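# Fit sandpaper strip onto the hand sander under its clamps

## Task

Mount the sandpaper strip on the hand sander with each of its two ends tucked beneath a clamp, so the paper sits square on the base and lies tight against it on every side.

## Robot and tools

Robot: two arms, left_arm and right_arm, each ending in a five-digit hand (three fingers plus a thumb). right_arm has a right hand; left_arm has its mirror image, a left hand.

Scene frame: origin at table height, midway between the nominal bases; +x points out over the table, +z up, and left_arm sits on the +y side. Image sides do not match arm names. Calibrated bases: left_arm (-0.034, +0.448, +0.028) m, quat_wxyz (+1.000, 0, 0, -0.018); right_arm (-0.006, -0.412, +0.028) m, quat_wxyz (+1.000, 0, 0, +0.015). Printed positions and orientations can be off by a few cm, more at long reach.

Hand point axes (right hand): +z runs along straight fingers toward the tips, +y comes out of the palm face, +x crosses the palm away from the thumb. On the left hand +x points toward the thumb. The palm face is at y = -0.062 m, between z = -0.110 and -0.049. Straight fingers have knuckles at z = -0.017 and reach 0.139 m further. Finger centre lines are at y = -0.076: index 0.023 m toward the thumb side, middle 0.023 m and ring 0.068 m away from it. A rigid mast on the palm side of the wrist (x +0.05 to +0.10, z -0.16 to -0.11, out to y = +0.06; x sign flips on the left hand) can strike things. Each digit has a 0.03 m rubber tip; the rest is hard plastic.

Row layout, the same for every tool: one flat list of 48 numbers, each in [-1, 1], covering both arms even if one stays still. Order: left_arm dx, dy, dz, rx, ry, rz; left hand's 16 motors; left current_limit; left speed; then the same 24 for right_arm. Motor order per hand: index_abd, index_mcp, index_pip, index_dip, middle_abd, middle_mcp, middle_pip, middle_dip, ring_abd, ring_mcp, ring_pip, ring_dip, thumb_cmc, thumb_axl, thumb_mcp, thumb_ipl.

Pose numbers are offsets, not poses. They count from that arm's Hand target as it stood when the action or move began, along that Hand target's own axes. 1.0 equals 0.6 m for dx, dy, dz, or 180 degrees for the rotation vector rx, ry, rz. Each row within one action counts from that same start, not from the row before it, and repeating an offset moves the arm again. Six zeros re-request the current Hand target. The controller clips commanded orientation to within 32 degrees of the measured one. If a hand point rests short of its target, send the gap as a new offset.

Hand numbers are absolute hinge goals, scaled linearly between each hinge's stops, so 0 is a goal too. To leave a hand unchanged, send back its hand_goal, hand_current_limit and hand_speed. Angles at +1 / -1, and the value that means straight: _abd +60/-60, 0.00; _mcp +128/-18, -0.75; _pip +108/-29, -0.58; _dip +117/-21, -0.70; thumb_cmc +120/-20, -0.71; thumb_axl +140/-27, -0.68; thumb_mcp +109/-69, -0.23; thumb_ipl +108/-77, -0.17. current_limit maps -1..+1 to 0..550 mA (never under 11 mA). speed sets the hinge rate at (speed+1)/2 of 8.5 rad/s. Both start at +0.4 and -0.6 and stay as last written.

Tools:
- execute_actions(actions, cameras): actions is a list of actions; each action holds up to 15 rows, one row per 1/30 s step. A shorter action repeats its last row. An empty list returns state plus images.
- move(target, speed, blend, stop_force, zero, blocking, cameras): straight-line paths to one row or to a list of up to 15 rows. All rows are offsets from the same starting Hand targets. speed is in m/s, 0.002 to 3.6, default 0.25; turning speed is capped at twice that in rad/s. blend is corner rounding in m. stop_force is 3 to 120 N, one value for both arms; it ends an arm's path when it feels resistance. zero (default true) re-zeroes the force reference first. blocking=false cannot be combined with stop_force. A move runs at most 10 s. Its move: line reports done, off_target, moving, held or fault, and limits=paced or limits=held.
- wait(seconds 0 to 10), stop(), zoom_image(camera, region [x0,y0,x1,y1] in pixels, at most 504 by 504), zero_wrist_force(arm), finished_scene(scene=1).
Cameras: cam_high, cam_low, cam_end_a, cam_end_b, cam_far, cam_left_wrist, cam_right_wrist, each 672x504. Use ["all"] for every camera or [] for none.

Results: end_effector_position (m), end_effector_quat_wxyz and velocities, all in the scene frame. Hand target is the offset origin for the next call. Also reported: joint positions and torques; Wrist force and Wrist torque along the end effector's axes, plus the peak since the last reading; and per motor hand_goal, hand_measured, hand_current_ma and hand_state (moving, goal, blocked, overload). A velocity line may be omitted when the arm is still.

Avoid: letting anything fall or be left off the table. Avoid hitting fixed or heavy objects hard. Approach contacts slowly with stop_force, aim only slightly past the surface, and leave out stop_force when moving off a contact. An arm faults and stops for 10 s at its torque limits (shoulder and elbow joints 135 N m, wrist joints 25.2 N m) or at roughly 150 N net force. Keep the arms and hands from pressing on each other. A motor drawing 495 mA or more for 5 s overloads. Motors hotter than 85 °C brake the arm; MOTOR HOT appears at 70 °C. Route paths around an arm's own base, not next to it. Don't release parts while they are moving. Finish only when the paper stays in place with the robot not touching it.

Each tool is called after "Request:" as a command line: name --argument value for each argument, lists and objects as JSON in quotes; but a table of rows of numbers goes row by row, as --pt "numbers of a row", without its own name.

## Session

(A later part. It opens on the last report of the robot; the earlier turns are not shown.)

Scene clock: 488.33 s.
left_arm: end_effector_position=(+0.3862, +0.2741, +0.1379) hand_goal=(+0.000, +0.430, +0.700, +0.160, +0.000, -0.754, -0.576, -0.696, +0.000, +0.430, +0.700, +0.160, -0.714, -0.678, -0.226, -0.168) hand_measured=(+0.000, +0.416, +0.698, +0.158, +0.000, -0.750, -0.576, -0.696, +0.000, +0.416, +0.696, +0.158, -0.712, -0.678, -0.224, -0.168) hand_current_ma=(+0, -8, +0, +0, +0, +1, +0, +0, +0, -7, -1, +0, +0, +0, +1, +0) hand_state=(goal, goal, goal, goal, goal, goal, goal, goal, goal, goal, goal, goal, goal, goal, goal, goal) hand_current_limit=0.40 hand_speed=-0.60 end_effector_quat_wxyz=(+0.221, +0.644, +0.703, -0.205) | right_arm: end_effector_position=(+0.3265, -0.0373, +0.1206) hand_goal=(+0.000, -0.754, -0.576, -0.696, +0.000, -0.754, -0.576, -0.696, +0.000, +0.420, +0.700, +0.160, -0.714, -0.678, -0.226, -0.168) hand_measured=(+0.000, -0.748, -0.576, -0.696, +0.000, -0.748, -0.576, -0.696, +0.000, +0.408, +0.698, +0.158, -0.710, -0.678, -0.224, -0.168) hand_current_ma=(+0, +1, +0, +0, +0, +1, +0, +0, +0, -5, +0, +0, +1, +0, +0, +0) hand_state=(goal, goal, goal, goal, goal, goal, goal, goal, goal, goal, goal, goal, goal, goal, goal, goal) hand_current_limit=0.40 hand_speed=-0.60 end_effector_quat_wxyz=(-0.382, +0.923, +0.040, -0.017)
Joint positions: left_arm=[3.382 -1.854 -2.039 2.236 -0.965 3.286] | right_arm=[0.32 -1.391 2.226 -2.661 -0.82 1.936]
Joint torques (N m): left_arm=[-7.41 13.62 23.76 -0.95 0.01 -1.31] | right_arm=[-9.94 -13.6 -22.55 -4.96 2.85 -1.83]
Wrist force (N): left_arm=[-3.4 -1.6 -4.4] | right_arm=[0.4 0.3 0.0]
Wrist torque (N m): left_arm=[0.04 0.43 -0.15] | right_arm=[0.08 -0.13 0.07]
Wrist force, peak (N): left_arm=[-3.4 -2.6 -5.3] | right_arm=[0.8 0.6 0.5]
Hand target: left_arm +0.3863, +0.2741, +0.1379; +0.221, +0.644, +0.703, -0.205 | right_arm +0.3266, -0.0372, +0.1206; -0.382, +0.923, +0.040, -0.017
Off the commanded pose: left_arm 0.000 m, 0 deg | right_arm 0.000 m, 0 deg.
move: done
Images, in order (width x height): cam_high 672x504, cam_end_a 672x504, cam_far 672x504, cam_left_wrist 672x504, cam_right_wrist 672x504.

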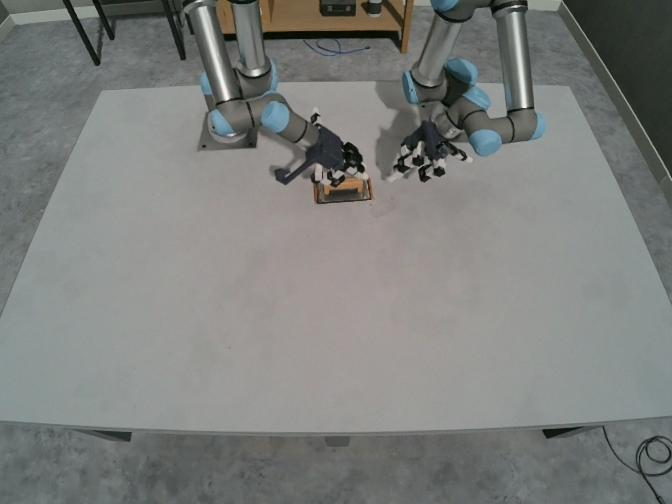

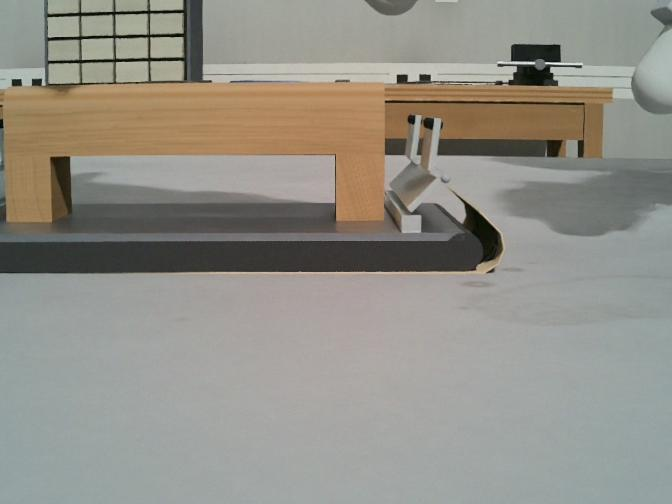

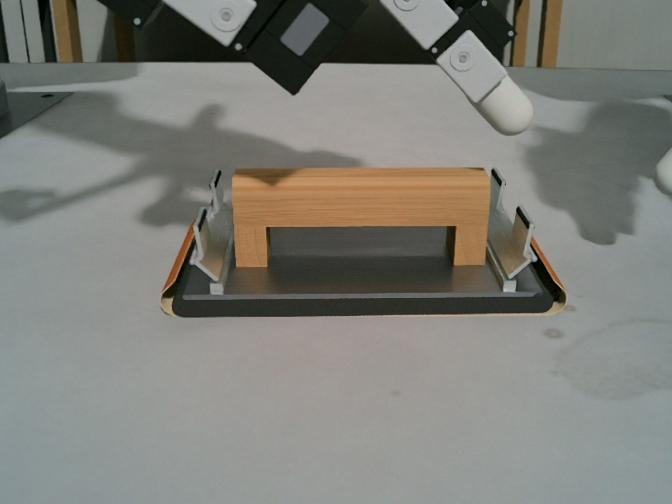

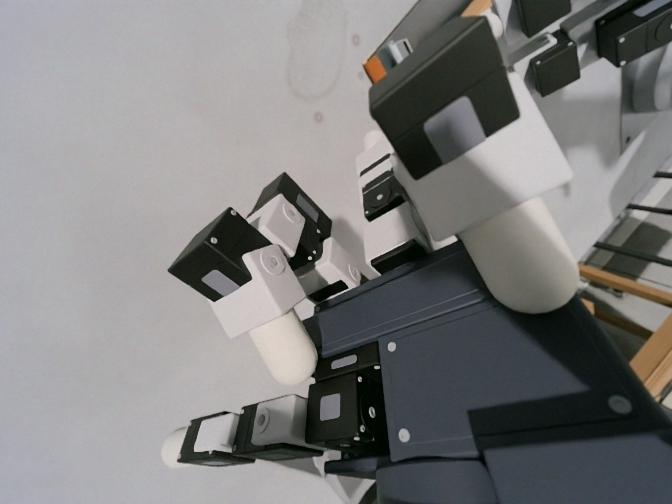

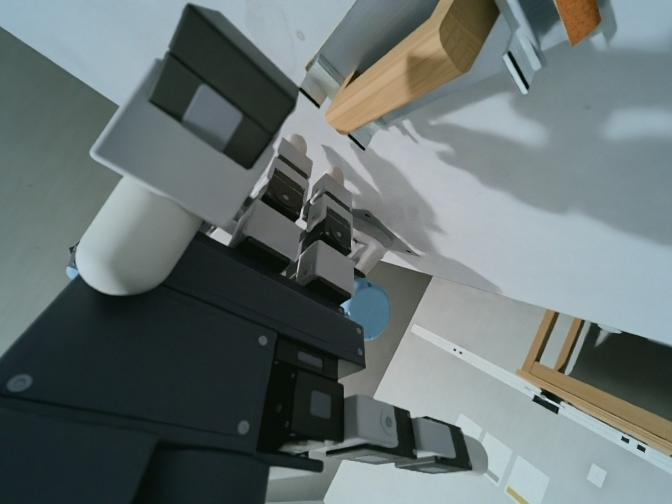

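Request:
move --pt "0.0573 -0.0042 0.0315 0 0 0 0 0.43 0.7 0.16 0 0.43 0.7 0.16 0 -0.754 -0.576 -0.696 -0.714 -0.678 -0.226 -0.168 0.4 -0.5 0 0 0 0 0 0 0 -0.754 -0.576 -0.696 0 -0.754 -0.576 -0.696 0 0.42 0.7 0.16 -0.714 -0.678 -0.226 -0.168 0.4 -0.6" --speed 0.15 --cameras '["cam_high", "cam_far", "cam_end_a", "cam_left_wrist"]'

Scene clock: 558.37 s.
left_arm: end_effector_position=(+0.3821, +0.2910, +0.1027) hand_goal=(+0.000, +0.430, +0.700, +0.160, +0.000, +0.430, +0.700, +0.160, +0.000, -0.754, -0.576, -0.696, -0.714, -0.678, -0.226, -0.168) hand_measured=(+0.000, +0.416, +0.698, +0.158, +0.000, +0.416, +0.696, +0.158, +0.000, -0.750, -0.572, -0.694, -0.712, -0.678, -0.224, -0.168) hand_current_ma=(+0, -8, +0, +0, +0, -8, +0, +0, +0, +1, +1, +0, +0, +0, +1, +0) hand_state=(goal, goal, goal, goal, goal, goal, goal, goal, goal, goal, goal, goal, goal, goal, goal, goal) hand_current_limit=0.40 hand_speed=-0.50 end_effector_quat_wxyz=(+0.221, +0.644, +0.703, -0.205) | right_arm: end_effector_position=(+0.3266, -0.0372, +0.1206) hand_goal=(+0.000, -0.754, -0.576, -0.696, +0.000, -0.754, -0.576, -0.696, +0.000, +0.420, +0.700, +0.160, -0.714, -0.678, -0.226, -0.168) hand_measured=(+0.000, -0.748, -0.576, -0.696, +0.000, -0.748, -0.576, -0.696, +0.000, +0.408, +0.698, +0.158, -0.710, -0.678, -0.224, -0.168) hand_current_ma=(+0, +1, +0, +0, +0, +1, +0, +0, +0, -5, +0, +0, +1, +0, +0, +0) hand_state=(goal, goal, goal, goal, goal, goal, goal, goal, goal, goal, goal, goal, goal, goal, goal, goal) hand_current_limit=0.40 hand_speed=-0.60 end_effector_quat_wxyz=(-0.382, +0.923, +0.040, -0.017)
Joint positions: left_arm=[3.44 -1.915 -2.094 2.312 -0.971 3.356] | right_arm=[0.32 -1.39 2.226 -2.661 -0.82 1.936]
Joint torques (N m): left_arm=[8.63 13.59 -0.11 -0.8 -0.1 1.71] | right_arm=[-10.49 -14.17 -22.42 -4.72 2.61 -1.71]
Wrist force (N): left_arm=[-3.1 -1.7 -4.6] | right_arm=[0.3 0.4 0.3]
Wrist torque (N m): left_arm=[0.04 0.39 -0.19] | right_arm=[0.07 -0.13 0.06]
Wrist force, peak (N): left_arm=[-3.6 -1.8 -4.9] | right_arm=[0.4 0.6 0.4]
Hand target: left_arm +0.3821, +0.2911, +0.1027; +0.221, +0.644, +0.703, -0.205 | right_arm +0.3266, -0.0372, +0.1206; -0.382, +0.923, +0.040, -0.017
Off the commanded pose: left_arm 0.000 m, 0 deg | right_arm 0.000 m, 0 deg.
move: done
Images, in order (width x height): cam_high 672x504, cam_end_a 672x504, cam_far 672x504, cam_left_wrist 672x504.

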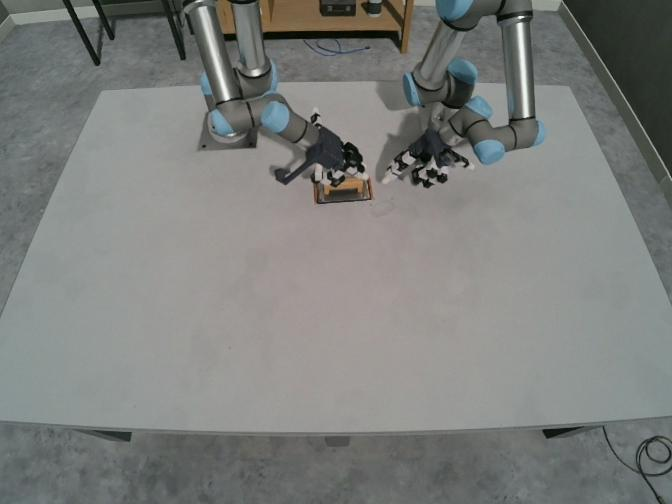

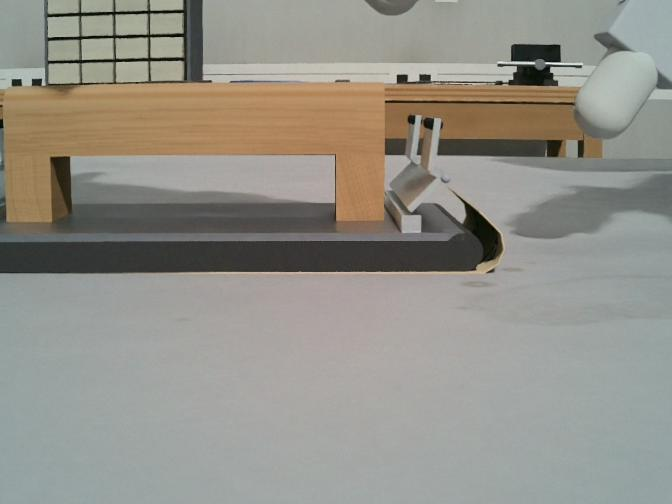

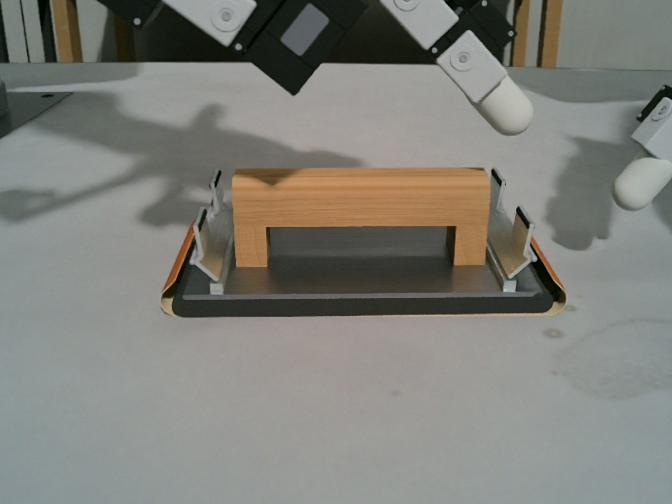

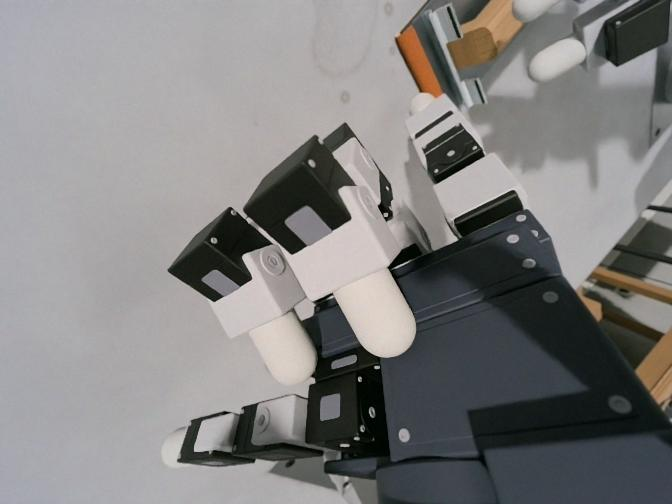

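Request:
zoom_image --camera "cam_left_wrist" --region '[370, 0, 610, 160]'

Request:
zoom_image --camera "cam_far" --region '[480, 140, 672, 330]'

Request:
zoom_image --camera "cam_end_a" --region '[380, 30, 672, 300]'

Scaled by 2.100 from the camera's 672x504 image, which has a finer 960x720 frame.

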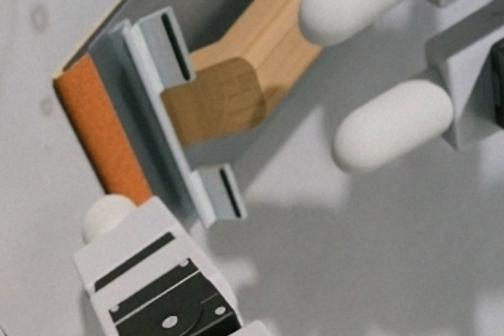

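Scaled by 2.625 from the camera's 672x504 image, which has a finer 960x720 frame.

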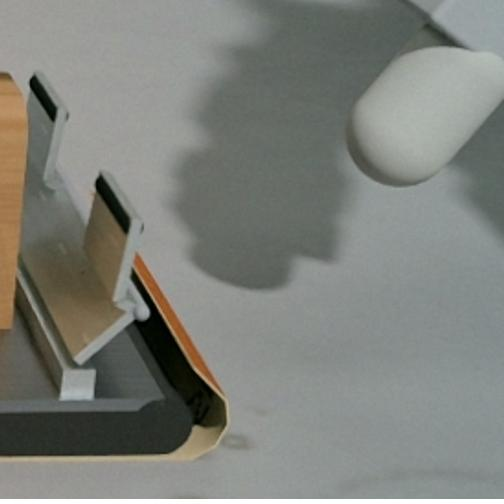

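Scaled by 1.726 from the camera's 672x504 image, which has a finer 960x720 frame.

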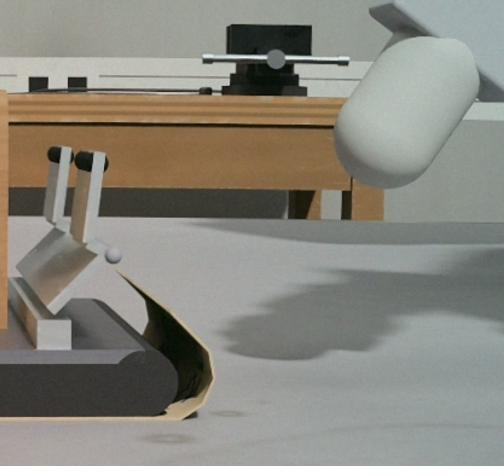

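Request:
zoom_image --camera "cam_high" --region '[340, 150, 400, 210]'

Scaled by 8.400 from the camera's 672x504 image, which has a finer 960x720 frame.

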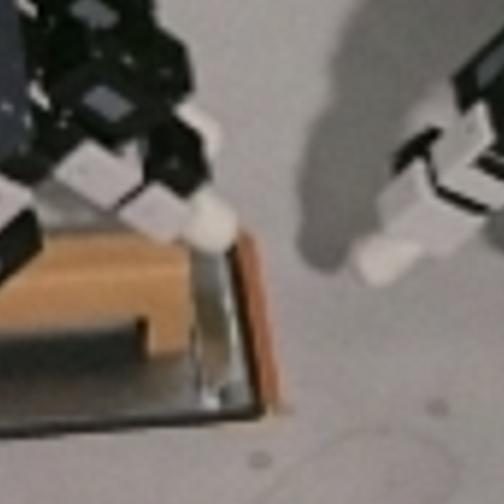

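Request:
move --pt "-0.0275 -0.0044 0.0477 0 0 0 0 0.43 0.7 0.16 0 0.43 0.7 0.16 0 -0.754 -0.576 -0.696 -0.714 -0.678 -0.226 -0.168 0.4 -0.5 0 0 0 0 0 0 0 -0.754 -0.576 -0.696 0 -0.754 -0.576 -0.696 0 0.42 0.7 0.16 -0.714 -0.678 -0.226 -0.168 0.4 -0.6" --speed 0.1 --cameras '["cam_high", "cam_far", "cam_end_a", "cam_left_wrist", "cam_right_wrist"]'

Request:
zoom_image --camera "cam_left_wrist" --region '[370, 0, 610, 160]'

Request:
zoom_image --camera "cam_end_a" --region '[370, 90, 570, 290]'

Scene clock: 584.60 s.
left_arm: end_effector_position=(+0.3820, +0.2610, +0.0888) hand_goal=(+0.000, +0.430, +0.700, +0.160, +0.000, +0.430, +0.700, +0.160, +0.000, -0.754, -0.576, -0.696, -0.714, -0.678, -0.226, -0.168) hand_measured=(+0.000, +0.416, +0.698, +0.158, +0.000, +0.416, +0.698, +0.158, +0.000, -0.750, -0.572, -0.694, -0.712, -0.678, -0.224, -0.168) hand_current_ma=(+0, -8, +0, +0, +0, -8, +0, +0, +0, +1, +1, +0, +0, +0, +1, +0) hand_state=(goal, goal, goal, goal, goal, goal, goal, goal, goal, goal, goal, goal, goal, goal, goal, goal) hand_current_limit=0.40 hand_speed=-0.50 end_effector_quat_wxyz=(+0.221, +0.644, +0.703, -0.205) | right_arm: end_effector_position=(+0.3266, -0.0372, +0.1206) hand_goal=(+0.000, -0.754, -0.576, -0.696, +0.000, -0.754, -0.576, -0.696, +0.000, +0.420, +0.700, +0.160, -0.714, -0.678, -0.226, -0.168) hand_measured=(+0.000, -0.748, -0.576, -0.696, +0.000, -0.748, -0.576, -0.696, +0.000, +0.408, +0.698, +0.158, -0.710, -0.678, -0.224, -0.168) hand_current_ma=(+0, +1, +0, +0, +0, +1, +0, +0, +0, -5, +0, +0, +1, +0, +0, +0) hand_state=(goal, goal, goal, goal, goal, goal, goal, goal, goal, goal, goal, goal, goal, goal, goal, goal) hand_current_limit=0.40 hand_speed=-0.60 end_effector_quat_wxyz=(-0.382, +0.923, +0.040, -0.017)
Joint positions: left_arm=[3.343 -1.943 -2.079 2.392 -0.962 3.238] | right_arm=[0.32 -1.39 2.226 -2.661 -0.82 1.936]
Joint torques (N m): left_arm=[-8.26 15.9 23.09 -0.8 0.53 -0.8] | right_arm=[-11.48 -12.87 -22.76 -4.37 2.44 -1.39]
Wrist force (N): left_arm=[-3.6 -1.3 -4.7] | right_arm=[0.1 0.0 0.1]
Wrist torque (N m): left_arm=[0.10 0.43 -0.14] | right_arm=[0.04 -0.10 0.03]
Wrist force, peak (N): left_arm=[-3.5 -1.6 -5.0] | right_arm=[0.2 0.5 0.7]
Hand target: left_arm +0.3820, +0.2610, +0.0887; +0.221, +0.644, +0.703, -0.205 | right_arm +0.3266, -0.0372, +0.1206; -0.382, +0.923, +0.040, -0.017
Off the commanded pose: left_arm 0.000 m, 0 deg | right_arm 0.000 m, 0 deg.
move: done
Images, in order (width x height): cam_high 672x504, cam_end_a 672x504, cam_far 672x504, cam_left_wrist 672x504, cam_right_wrist 672x504.

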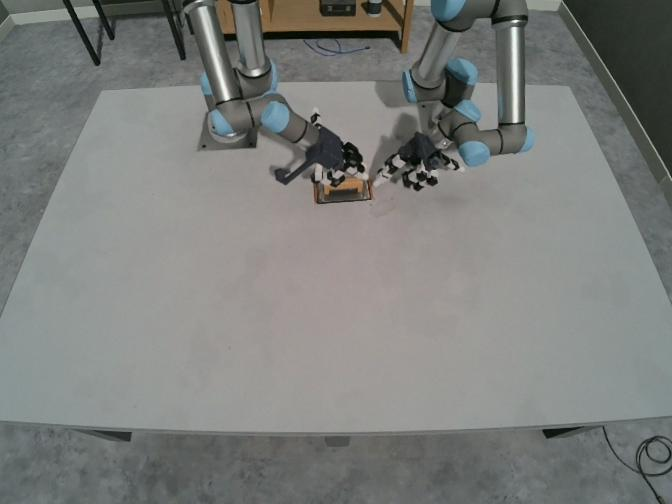

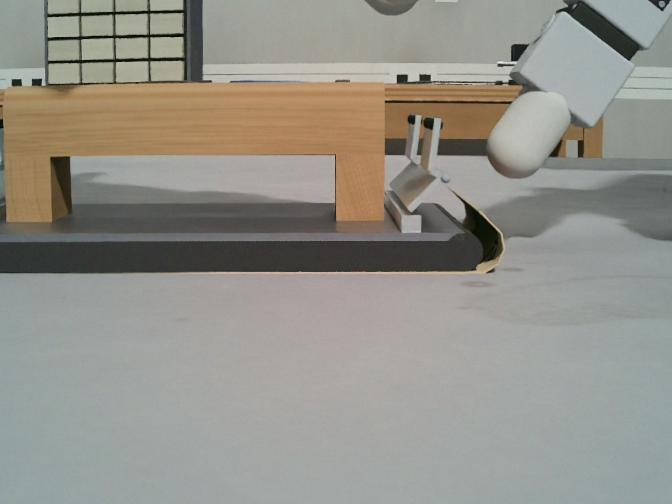

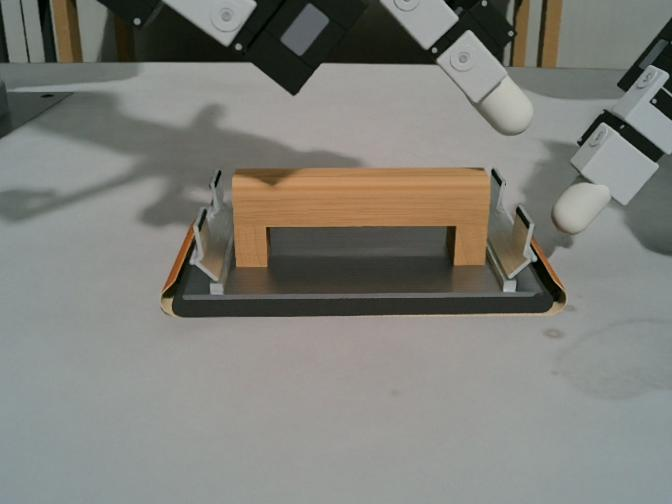

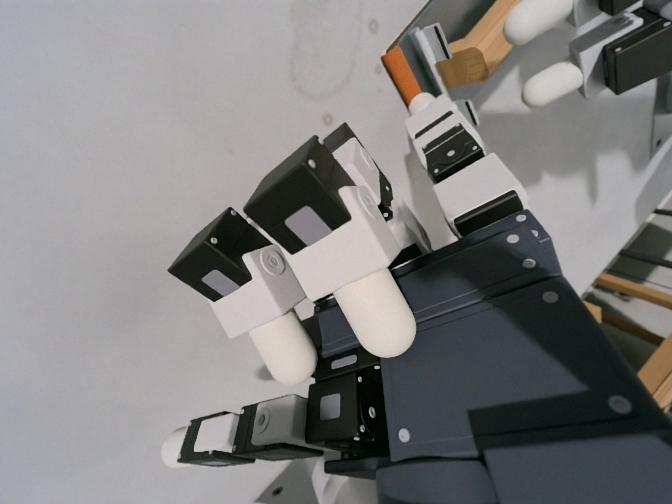

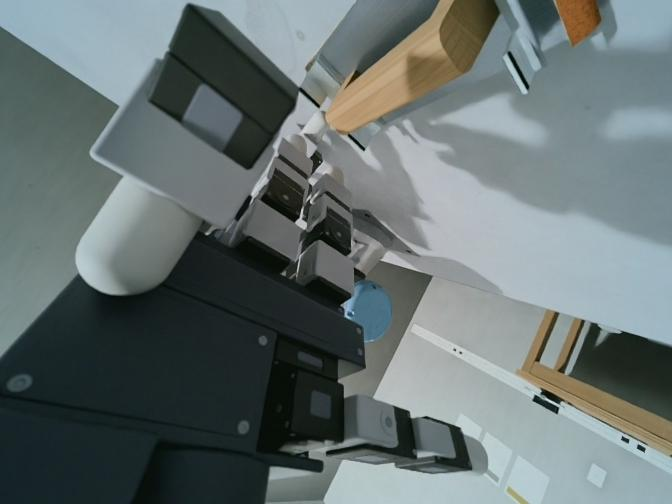

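Scaled by 2.100 from the camera's 672x504 image, which has a finer 960x720 frame.

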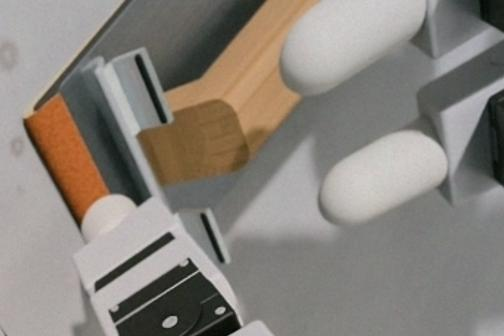

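Scaled by 2.520 from the camera's 672x504 image, which has a finer 960x720 frame.

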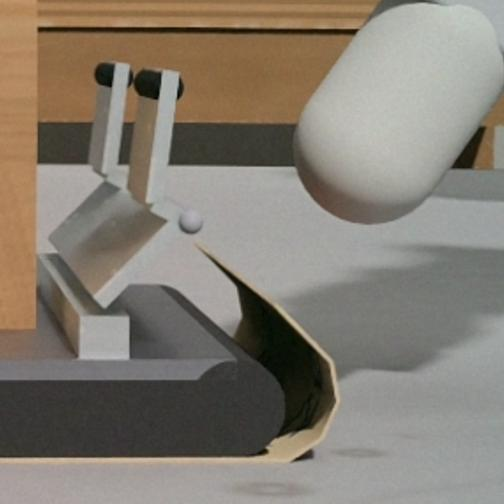

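Request:
move --pt "-0.0097 -0.0085 0.0227 0 0 0 0 0.43 0.7 0.16 0 0.43 0.7 0.16 0 -0.754 -0.576 -0.696 -0.714 -0.678 -0.226 -0.168 0.4 -0.5 0 0 0 0 0 0 0 -0.754 -0.576 -0.696 0 -0.754 -0.576 -0.696 0 0.42 0.7 0.16 -0.714 -0.678 -0.226 -0.168 0.4 -0.6" --speed 0.04 --stop_force 8 --cameras '["cam_end_a", "cam_far", "cam_left_wrist"]'

Request:
zoom_image --camera "cam_end_a" --region '[370, 90, 570, 290]'

Request:
zoom_image --camera "cam_left_wrist" --region '[370, 0, 610, 160]'

Scene clock: 633.20 s.
left_arm: end_effector_position=(+0.3780, +0.2480, +0.0809) hand_goal=(+0.000, +0.430, +0.700, +0.160, +0.000, +0.430, +0.700, +0.160, +0.000, -0.754, -0.576, -0.696, -0.714, -0.678, -0.226, -0.168) hand_measured=(+0.000, +0.416, +0.698, +0.158, +0.000, +0.416, +0.698, +0.158, +0.000, -0.750, -0.572, -0.694, -0.712, -0.678, -0.224, -0.168) hand_current_ma=(+0, -8, +0, +0, +0, -8, +0, +0, +0, +1, +1, +0, +0, +0, +1, +0) hand_state=(goal, goal, goal, goal, goal, goal, goal, goal, goal, goal, goal, goal, goal, goal, goal, goal) hand_current_limit=0.40 hand_speed=-0.50 end_effector_quat_wxyz=(+0.221, +0.644, +0.703, -0.205) | right_arm: end_effector_position=(+0.3266, -0.0372, +0.1206) hand_goal=(+0.000, -0.754, -0.576, -0.696, +0.000, -0.754, -0.576, -0.696, +0.000, +0.420, +0.700, +0.160, -0.714, -0.678, -0.226, -0.168) hand_measured=(+0.000, -0.748, -0.576, -0.696, +0.000, -0.748, -0.576, -0.696, +0.000, +0.408, +0.698, +0.158, -0.710, -0.678, -0.224, -0.168) hand_current_ma=(+0, +1, +0, +0, +0, +1, +0, +0, +0, -5, +0, +0, +1, +0, +0, +0) hand_state=(goal, goal, goal, goal, goal, goal, goal, goal, goal, goal, goal, goal, goal, goal, goal, goal) hand_current_limit=0.40 hand_speed=-0.60 end_effector_quat_wxyz=(-0.382, +0.923, +0.040, -0.017)
Joint positions: left_arm=[3.302 -1.953 -2.083 2.434 -0.96 3.189] | right_arm=[0.32 -1.39 2.226 -2.661 -0.82 1.936]
Joint torques (N m): left_arm=[-8.64 16.54 -1.7 -0.63 1.65 -1.41] | right_arm=[-8.5 -11.91 -21.39 -4.35 2.34 -1.48]
Wrist force (N): left_arm=[-3.4 -1.4 -4.8] | right_arm=[0.4 0.4 0.3]
Wrist torque (N m): left_arm=[0.10 0.41 -0.12] | right_arm=[0.06 -0.13 0.06]
Wrist force, peak (N): left_arm=[-3.6 -1.6 -4.8] | right_arm=[0.0 0.8 0.3]
Hand target: left_arm +0.3780, +0.2480, +0.0809; +0.221, +0.644, +0.703, -0.205 | right_arm +0.3266, -0.0372, +0.1206; -0.382, +0.923, +0.040, -0.017
Off the commanded pose: left_arm 0.000 m, 0 deg | right_arm 0.000 m, 0 deg.
move: done
Images, in order (width x height): cam_end_a 672x504, cam_far 672x504, cam_left_wrist 672x504.

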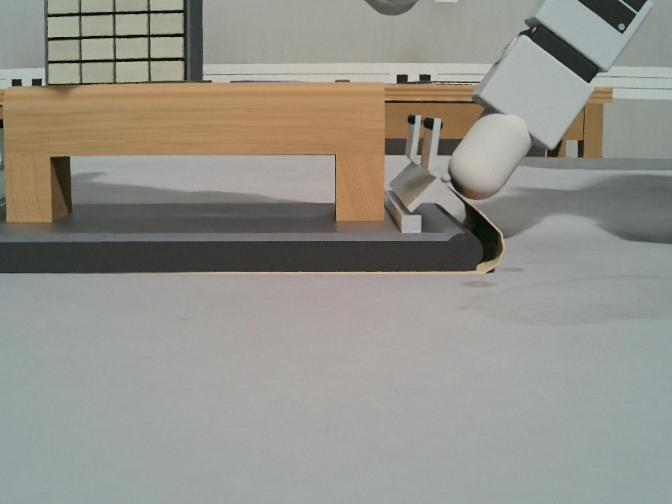

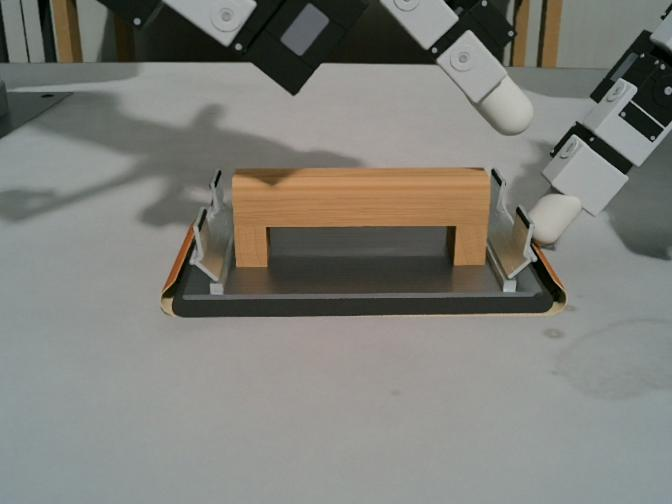

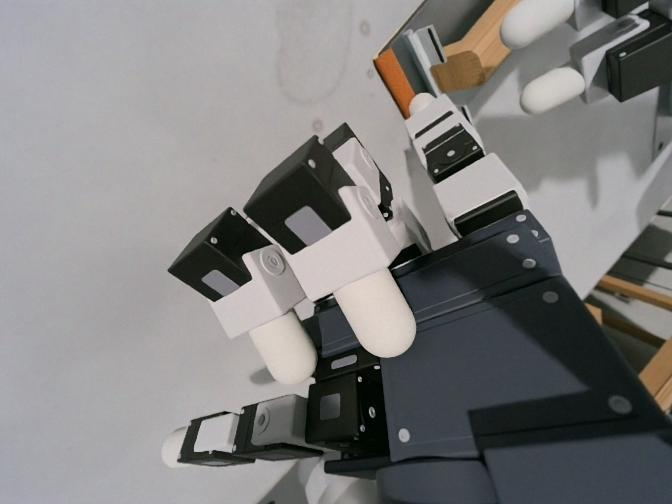

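Scaled by 2.520 from the camera's 672x504 image, which has a finer 960x720 frame.

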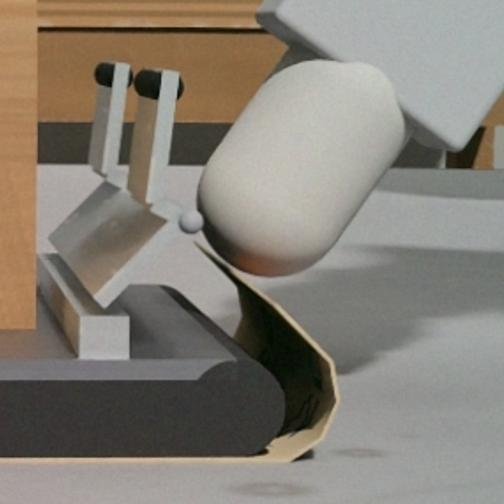

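Scaled by 2.100 from the camera's 672x504 image, which has a finer 960x720 frame.

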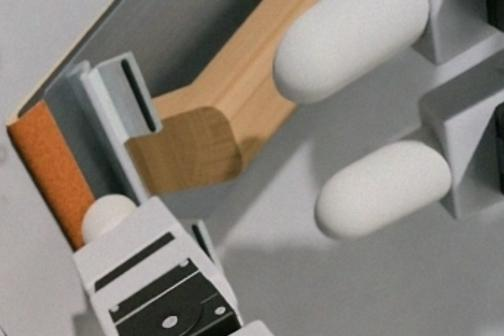

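Request:
move --pt "0.0023 -0.0004 0.011 0 0 0 0 0.43 0.7 0.16 0 0.43 0.7 0.16 0 -0.754 -0.576 -0.696 -0.714 -0.678 -0.226 -0.168 0.4 -0.5 0 0 0 0 0 0 0 -0.754 -0.576 -0.696 0 -0.754 -0.576 -0.696 0 0.42 0.7 0.16 -0.714 -0.678 -0.226 -0.168 0.4 -0.6" --speed 0.02 --stop_force 8 --cameras '["cam_end_a", "cam_far"]'

Request:
zoom_image --camera "cam_end_a" --region '[370, 90, 570, 290]'

Request:
zoom_image --camera "cam_far" --region '[470, 150, 630, 330]'

Scene clock: 639.70 s.
left_arm: end_effector_position=(+0.3779, +0.2454, +0.0747) hand_goal=(+0.000, +0.430, +0.700, +0.160, +0.000, +0.430, +0.700, +0.160, +0.000, -0.754, -0.576, -0.696, -0.714, -0.678, -0.226, -0.168) hand_measured=(+0.000, +0.416, +0.698, +0.158, +0.000, +0.416, +0.698, +0.158, +0.002, -0.750, -0.572, -0.694, -0.712, -0.678, -0.224, -0.168) hand_current_ma=(+0, -8, +0, +0, +0, -8, +0, +0, +0, +1, +1, +0, +0, +0, +1, +0) hand_state=(goal, goal, goal, goal, goal, goal, goal, goal, goal, goal, goal, goal, goal, goal, goal, goal) hand_current_limit=0.40 hand_speed=-0.50 end_effector_quat_wxyz=(+0.221, +0.644, +0.703, -0.205) | right_arm: end_effector_position=(+0.3266, -0.0372, +0.1206) hand_goal=(+0.000, -0.754, -0.576, -0.696, +0.000, -0.754, -0.576, -0.696, +0.000, +0.420, +0.700, +0.160, -0.714, -0.678, -0.226, -0.168) hand_measured=(+0.000, -0.748, -0.576, -0.696, +0.000, -0.748, -0.576, -0.696, +0.000, +0.408, +0.698, +0.158, -0.710, -0.678, -0.224, -0.168) hand_current_ma=(+0, +1, +0, +0, +0, +1, +0, +0, +0, -5, +0, +0, +1, +0, +0, +0) hand_state=(goal, goal, goal, goal, goal, goal, goal, goal, goal, goal, goal, goal, goal, goal, goal, goal) hand_current_limit=0.40 hand_speed=-0.60 end_effector_quat_wxyz=(-0.382, +0.923, +0.040, -0.017)
Joint positions: left_arm=[3.293 -1.966 -2.084 2.454 -0.96 3.178] | right_arm=[0.32 -1.39 2.226 -2.661 -0.82 1.936]
Joint torques (N m): left_arm=[-7.93 15.98 -2.21 -0.54 2.58 -1.34] | right_arm=[-8.2 -12.95 -23.78 -3.68 2.29 -1.49]
Wrist force (N): left_arm=[-3.4 -1.5 -4.8] | right_arm=[0.2 0.4 0.2]
Wrist torque (N m): left_arm=[0.09 0.31 -0.12] | right_arm=[0.08 -0.10 0.05]
Wrist force, peak (N): left_arm=[-3.8 -1.3 -5.4] | right_arm=[0.3 0.5 0.4]
Hand target: left_arm +0.3779, +0.2454, +0.0747; +0.221, +0.644, +0.703, -0.205 | right_arm +0.3266, -0.0372, +0.1206; -0.382, +0.923, +0.040, -0.017
Off the commanded pose: left_arm 0.000 m, 0 deg | right_arm 0.000 m, 0 deg.
move: done
Images, in order (width x height): cam_end_a 672x504, cam_far 672x504.

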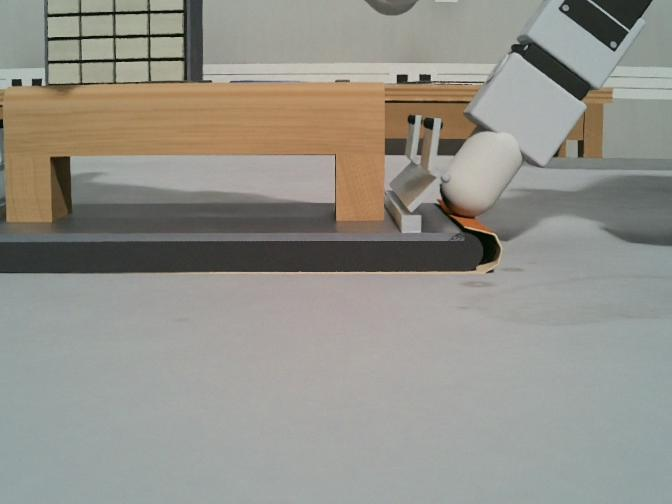

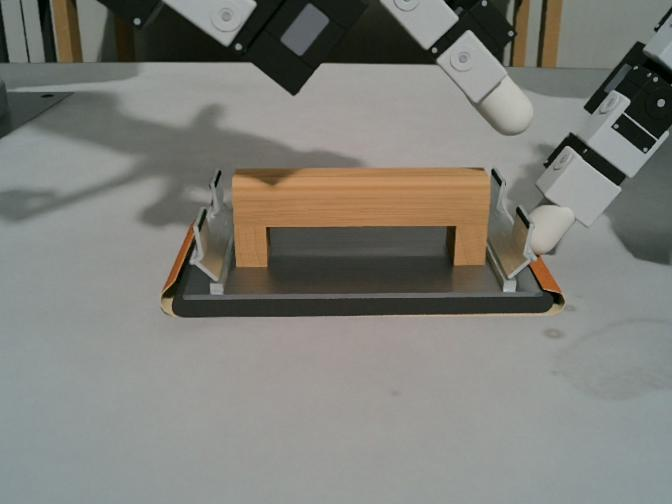

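Scaled by 2.520 from the camera's 672x504 image, which has a finer 960x720 frame.

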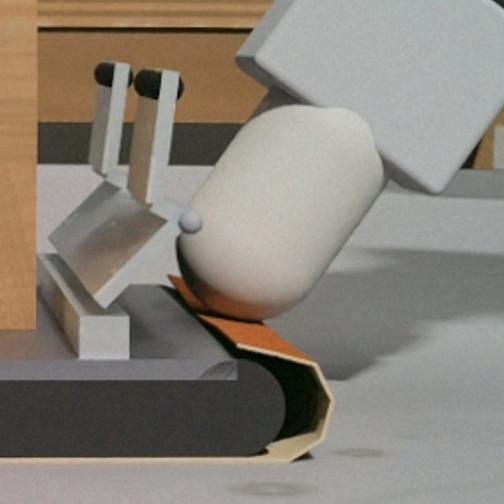

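Scaled by 2.800 from the camera's 672x504 image, which has a finer 960x720 frame.

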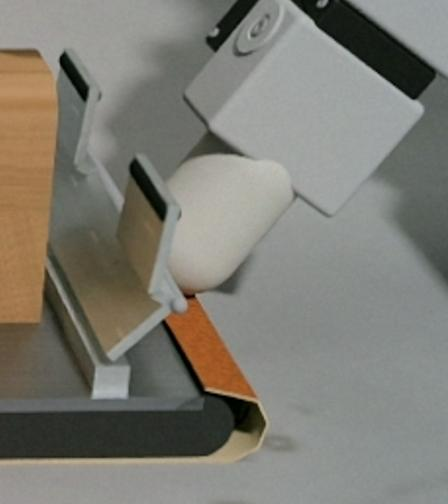

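Request:
move --pt "0.0078 0.0018 -0.0258 0 0 0 0 0.43 0.7 0.16 0 0.43 0.7 0.16 0 -0.754 -0.576 -0.696 -0.714 -0.678 -0.226 -0.168 0.4 -0.5 0 0 0 0 0 0 0 -0.754 -0.576 -0.696 0 -0.754 -0.576 -0.696 0 0.42 0.7 0.16 -0.714 -0.678 -0.226 -0.168 0.4 -0.6" --pt "0.0322 0.0025 -0.0032 0 0 0 0 0.43 0.7 0.16 0 0.43 0.7 0.16 0 -0.754 -0.576 -0.696 -0.714 -0.678 -0.226 -0.168 0.4 -0.5 0 0 0 0 0 0 0 -0.754 -0.576 -0.696 0 -0.754 -0.576 -0.696 0 0.42 0.7 0.16 -0.714 -0.678 -0.226 -0.168 0.4 -0.6" --speed 0.05 --cameras '["cam_end_a", "cam_far"]'

Request:
zoom_image --camera "cam_end_a" --region '[370, 90, 570, 290]'

Scene clock: 688.70 s.
left_arm: end_effector_position=(+0.3780, +0.2623, +0.0653) hand_goal=(+0.000, +0.430, +0.700, +0.160, +0.000, +0.430, +0.700, +0.160, +0.000, -0.754, -0.576, -0.696, -0.714, -0.678, -0.226, -0.168) hand_measured=(+0.000, +0.416, +0.698, +0.158, +0.000, +0.416, +0.698, +0.158, +0.000, -0.750, -0.572, -0.694, -0.712, -0.678, -0.224, -0.168) hand_current_ma=(+0, -8, +0, +0, +0, -7, +0, +0, +0, +1, +1, +0, +0, +0, +1, +0) hand_state=(goal, goal, goal, goal, goal, goal, goal, goal, goal, goal, goal, goal, goal, goal, goal, goal) hand_current_limit=0.40 hand_speed=-0.50 end_effector_quat_wxyz=(+0.221, +0.644, +0.703, -0.205) | right_arm: end_effector_position=(+0.3266, -0.0372, +0.1206) hand_goal=(+0.000, -0.754, -0.576, -0.696, +0.000, -0.754, -0.576, -0.696, +0.000, +0.420, +0.700, +0.160, -0.714, -0.678, -0.226, -0.168) hand_measured=(+0.000, -0.748, -0.576, -0.696, +0.000, -0.748, -0.576, -0.696, +0.000, +0.408, +0.698, +0.158, -0.710, -0.678, -0.224, -0.168) hand_current_ma=(+0, +1, +0, +0, +0, +1, +0, +0, +0, -5, +0, +0, +1, +0, +0, +0) hand_state=(goal, goal, goal, goal, goal, goal, goal, goal, goal, goal, goal, goal, goal, goal, goal, goal) hand_current_limit=0.40 hand_speed=-0.60 end_effector_quat_wxyz=(-0.382, +0.923, +0.040, -0.017)
Joint positions: left_arm=[3.349 -1.986 -2.105 2.457 -0.962 3.246] | right_arm=[0.32 -1.39 2.226 -2.661 -0.82 1.936]
Joint torques (N m): left_arm=[12.63 15.33 -3.25 -0.81 -0.22 2.08] | right_arm=[-6.93 -12.83 -21.82 -3.66 2.08 -0.88]
Wrist force (N): left_arm=[-3.3 -1.4 -4.4] | right_arm=[0.1 0.2 0.4]
Wrist torque (N m): left_arm=[0.10 0.41 -0.21] | right_arm=[0.05 -0.10 0.04]
Wrist force, peak (N): left_arm=[-3.8 -1.2 -5.5] | right_arm=[0.2 0.6 0.6]
Hand target: left_arm +0.3780, +0.2623, +0.0652; +0.221, +0.644, +0.703, -0.205 | right_arm +0.3266, -0.0372, +0.1206; -0.382, +0.923, +0.040, -0.017
Off the commanded pose: left_arm 0.000 m, 0 deg | right_arm 0.000 m, 0 deg.
move: done
Images, in order (width x height): cam_end_a 672x504, cam_far 672x504.

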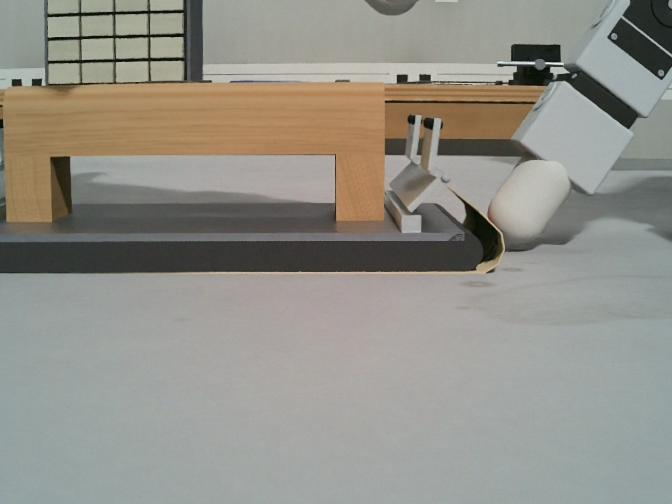

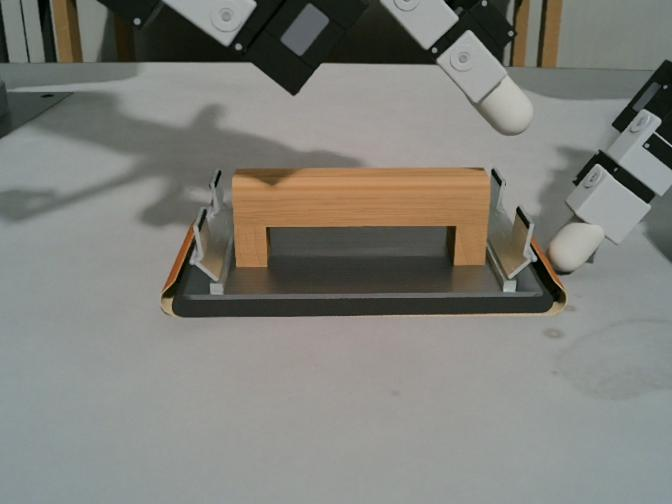

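Scaled by 2.520 from the camera's 672x504 image, which has a finer 960x720 frame.

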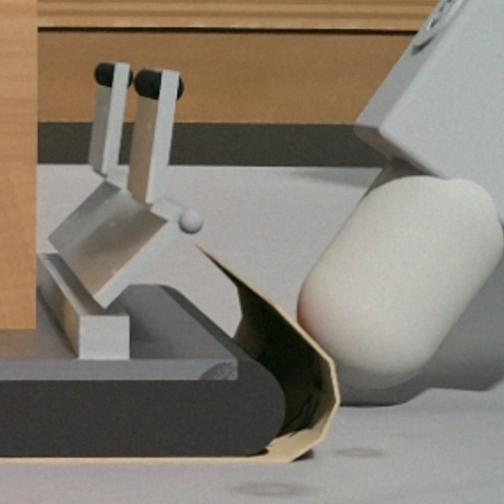

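Request:
move --pt "-0.0097 -0.0012 0.0088 0 0 0 0 0.43 0.7 0.16 0 0.43 0.7 0.16 0 -0.754 -0.576 -0.696 -0.714 -0.678 -0.226 -0.168 0.4 -0.5 0 0 0 0 0 0 0 -0.754 -0.576 -0.696 0 -0.754 -0.576 -0.696 0 0.42 0.7 0.16 -0.714 -0.678 -0.226 -0.168 0.4 -0.6" --speed 0.02 --stop_force 8 --cameras '["cam_end_a", "cam_far"]'

Request:
zoom_image --camera "cam_end_a" --region '[370, 90, 570, 290]'

Request:
zoom_image --camera "cam_far" --region '[470, 150, 630, 330]'

Scene clock: 698.57 s.
left_arm: end_effector_position=(+0.3779, +0.2545, +0.0642) hand_goal=(+0.000, +0.430, +0.700, +0.160, +0.000, +0.430, +0.700, +0.160, +0.000, -0.754, -0.576, -0.696, -0.714, -0.678, -0.226, -0.168) hand_measured=(+0.000, +0.416, +0.698, +0.158, +0.000, +0.416, +0.698, +0.158, -0.002, -0.750, -0.572, -0.694, -0.712, -0.678, -0.224, -0.168) hand_current_ma=(+0, -8, +0, +0, +0, -7, +0, +0, +0, +1, +1, +0, +0, +0, +1, +0) hand_state=(goal, goal, goal, goal, goal, goal, goal, goal, goal, goal, goal, goal, goal, goal, goal, goal) hand_current_limit=0.40 hand_speed=-0.50 end_effector_quat_wxyz=(+0.221, +0.644, +0.703, -0.205) | right_arm: end_effector_position=(+0.3266, -0.0372, +0.1206) hand_goal=(+0.000, -0.754, -0.576, -0.696, +0.000, -0.754, -0.576, -0.696, +0.000, +0.420, +0.700, +0.160, -0.714, -0.678, -0.226, -0.168) hand_measured=(+0.000, -0.748, -0.576, -0.696, +0.000, -0.748, -0.576, -0.696, +0.000, +0.408, +0.698, +0.158, -0.710, -0.678, -0.224, -0.168) hand_current_ma=(+0, +1, +0, +0, +0, +1, +0, +0, +0, -5, +0, +0, +1, +0, +0, +0) hand_state=(goal, goal, goal, goal, goal, goal, goal, goal, goal, goal, goal, goal, goal, goal, goal, goal) hand_current_limit=0.40 hand_speed=-0.60 end_effector_quat_wxyz=(-0.382, +0.923, +0.040, -0.017)
Joint positions: left_arm=[3.323 -1.988 -2.099 2.471 -0.961 3.215] | right_arm=[0.32 -1.39 2.226 -2.661 -0.82 1.936]
Joint torques (N m): left_arm=[-9.37 15.29 20.97 -0.46 2.55 -1.53] | right_arm=[-5.84 -12.92 -21.94 -3.22 1.75 -1.04]
Wrist force (N): left_arm=[-2.7 -1.3 -7.6] | right_arm=[-0.1 0.3 0.3]
Wrist torque (N m): left_arm=[0.32 0.19 -0.09] | right_arm=[0.06 -0.08 0.03]
Wrist force, peak (N): left_arm=[-3.6 -1.3 -8.6] | right_arm=[0.2 0.5 0.7]
Hand target: left_arm +0.3779, +0.2545, +0.0642; +0.221, +0.644, +0.703, -0.205 | right_arm +0.3266, -0.0372, +0.1206; -0.382, +0.923, +0.040, -0.017
Off the commanded pose: left_arm 0.000 m, 0 deg | right_arm 0.000 m, 0 deg.
move: done
Images, in order (width x height): cam_end_a 672x504, cam_far 672x504.

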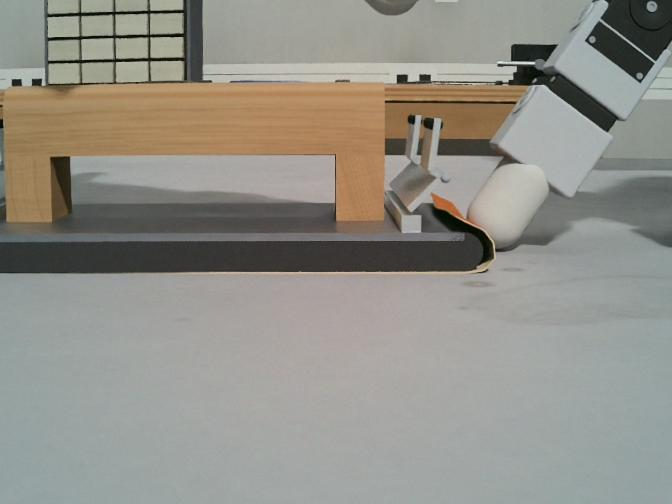

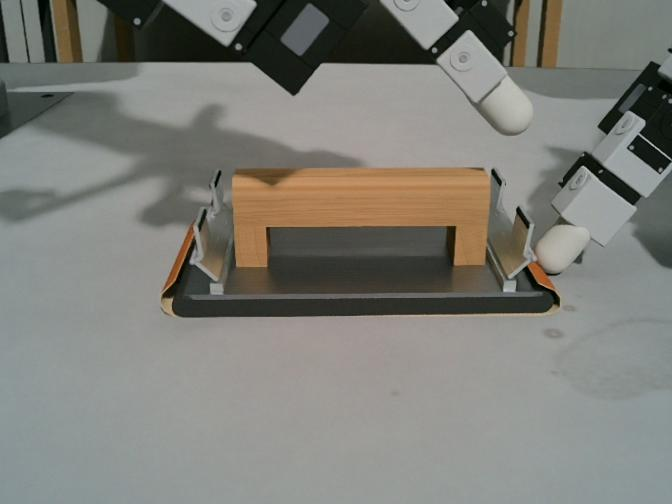

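Scaled by 2.520 from the camera's 672x504 image, which has a finer 960x720 frame.

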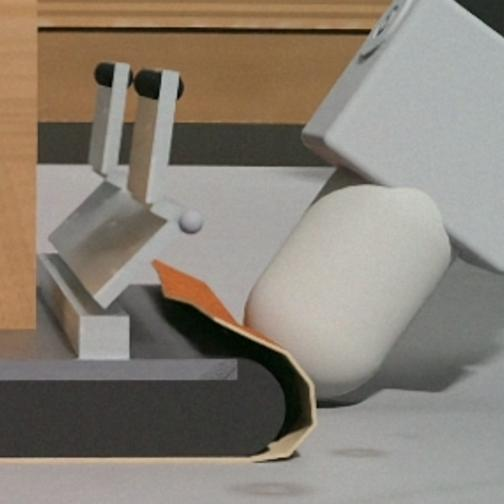

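Scaled by 2.800 from the camera's 672x504 image, which has a finer 960x720 frame.

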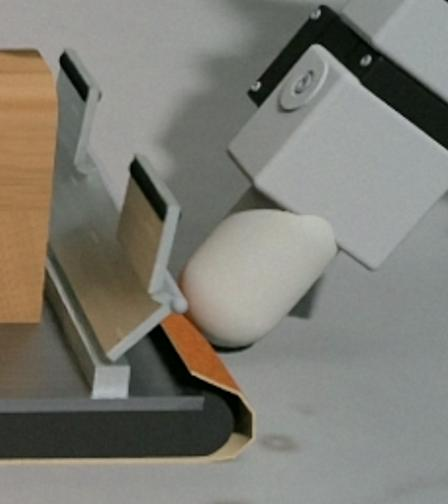

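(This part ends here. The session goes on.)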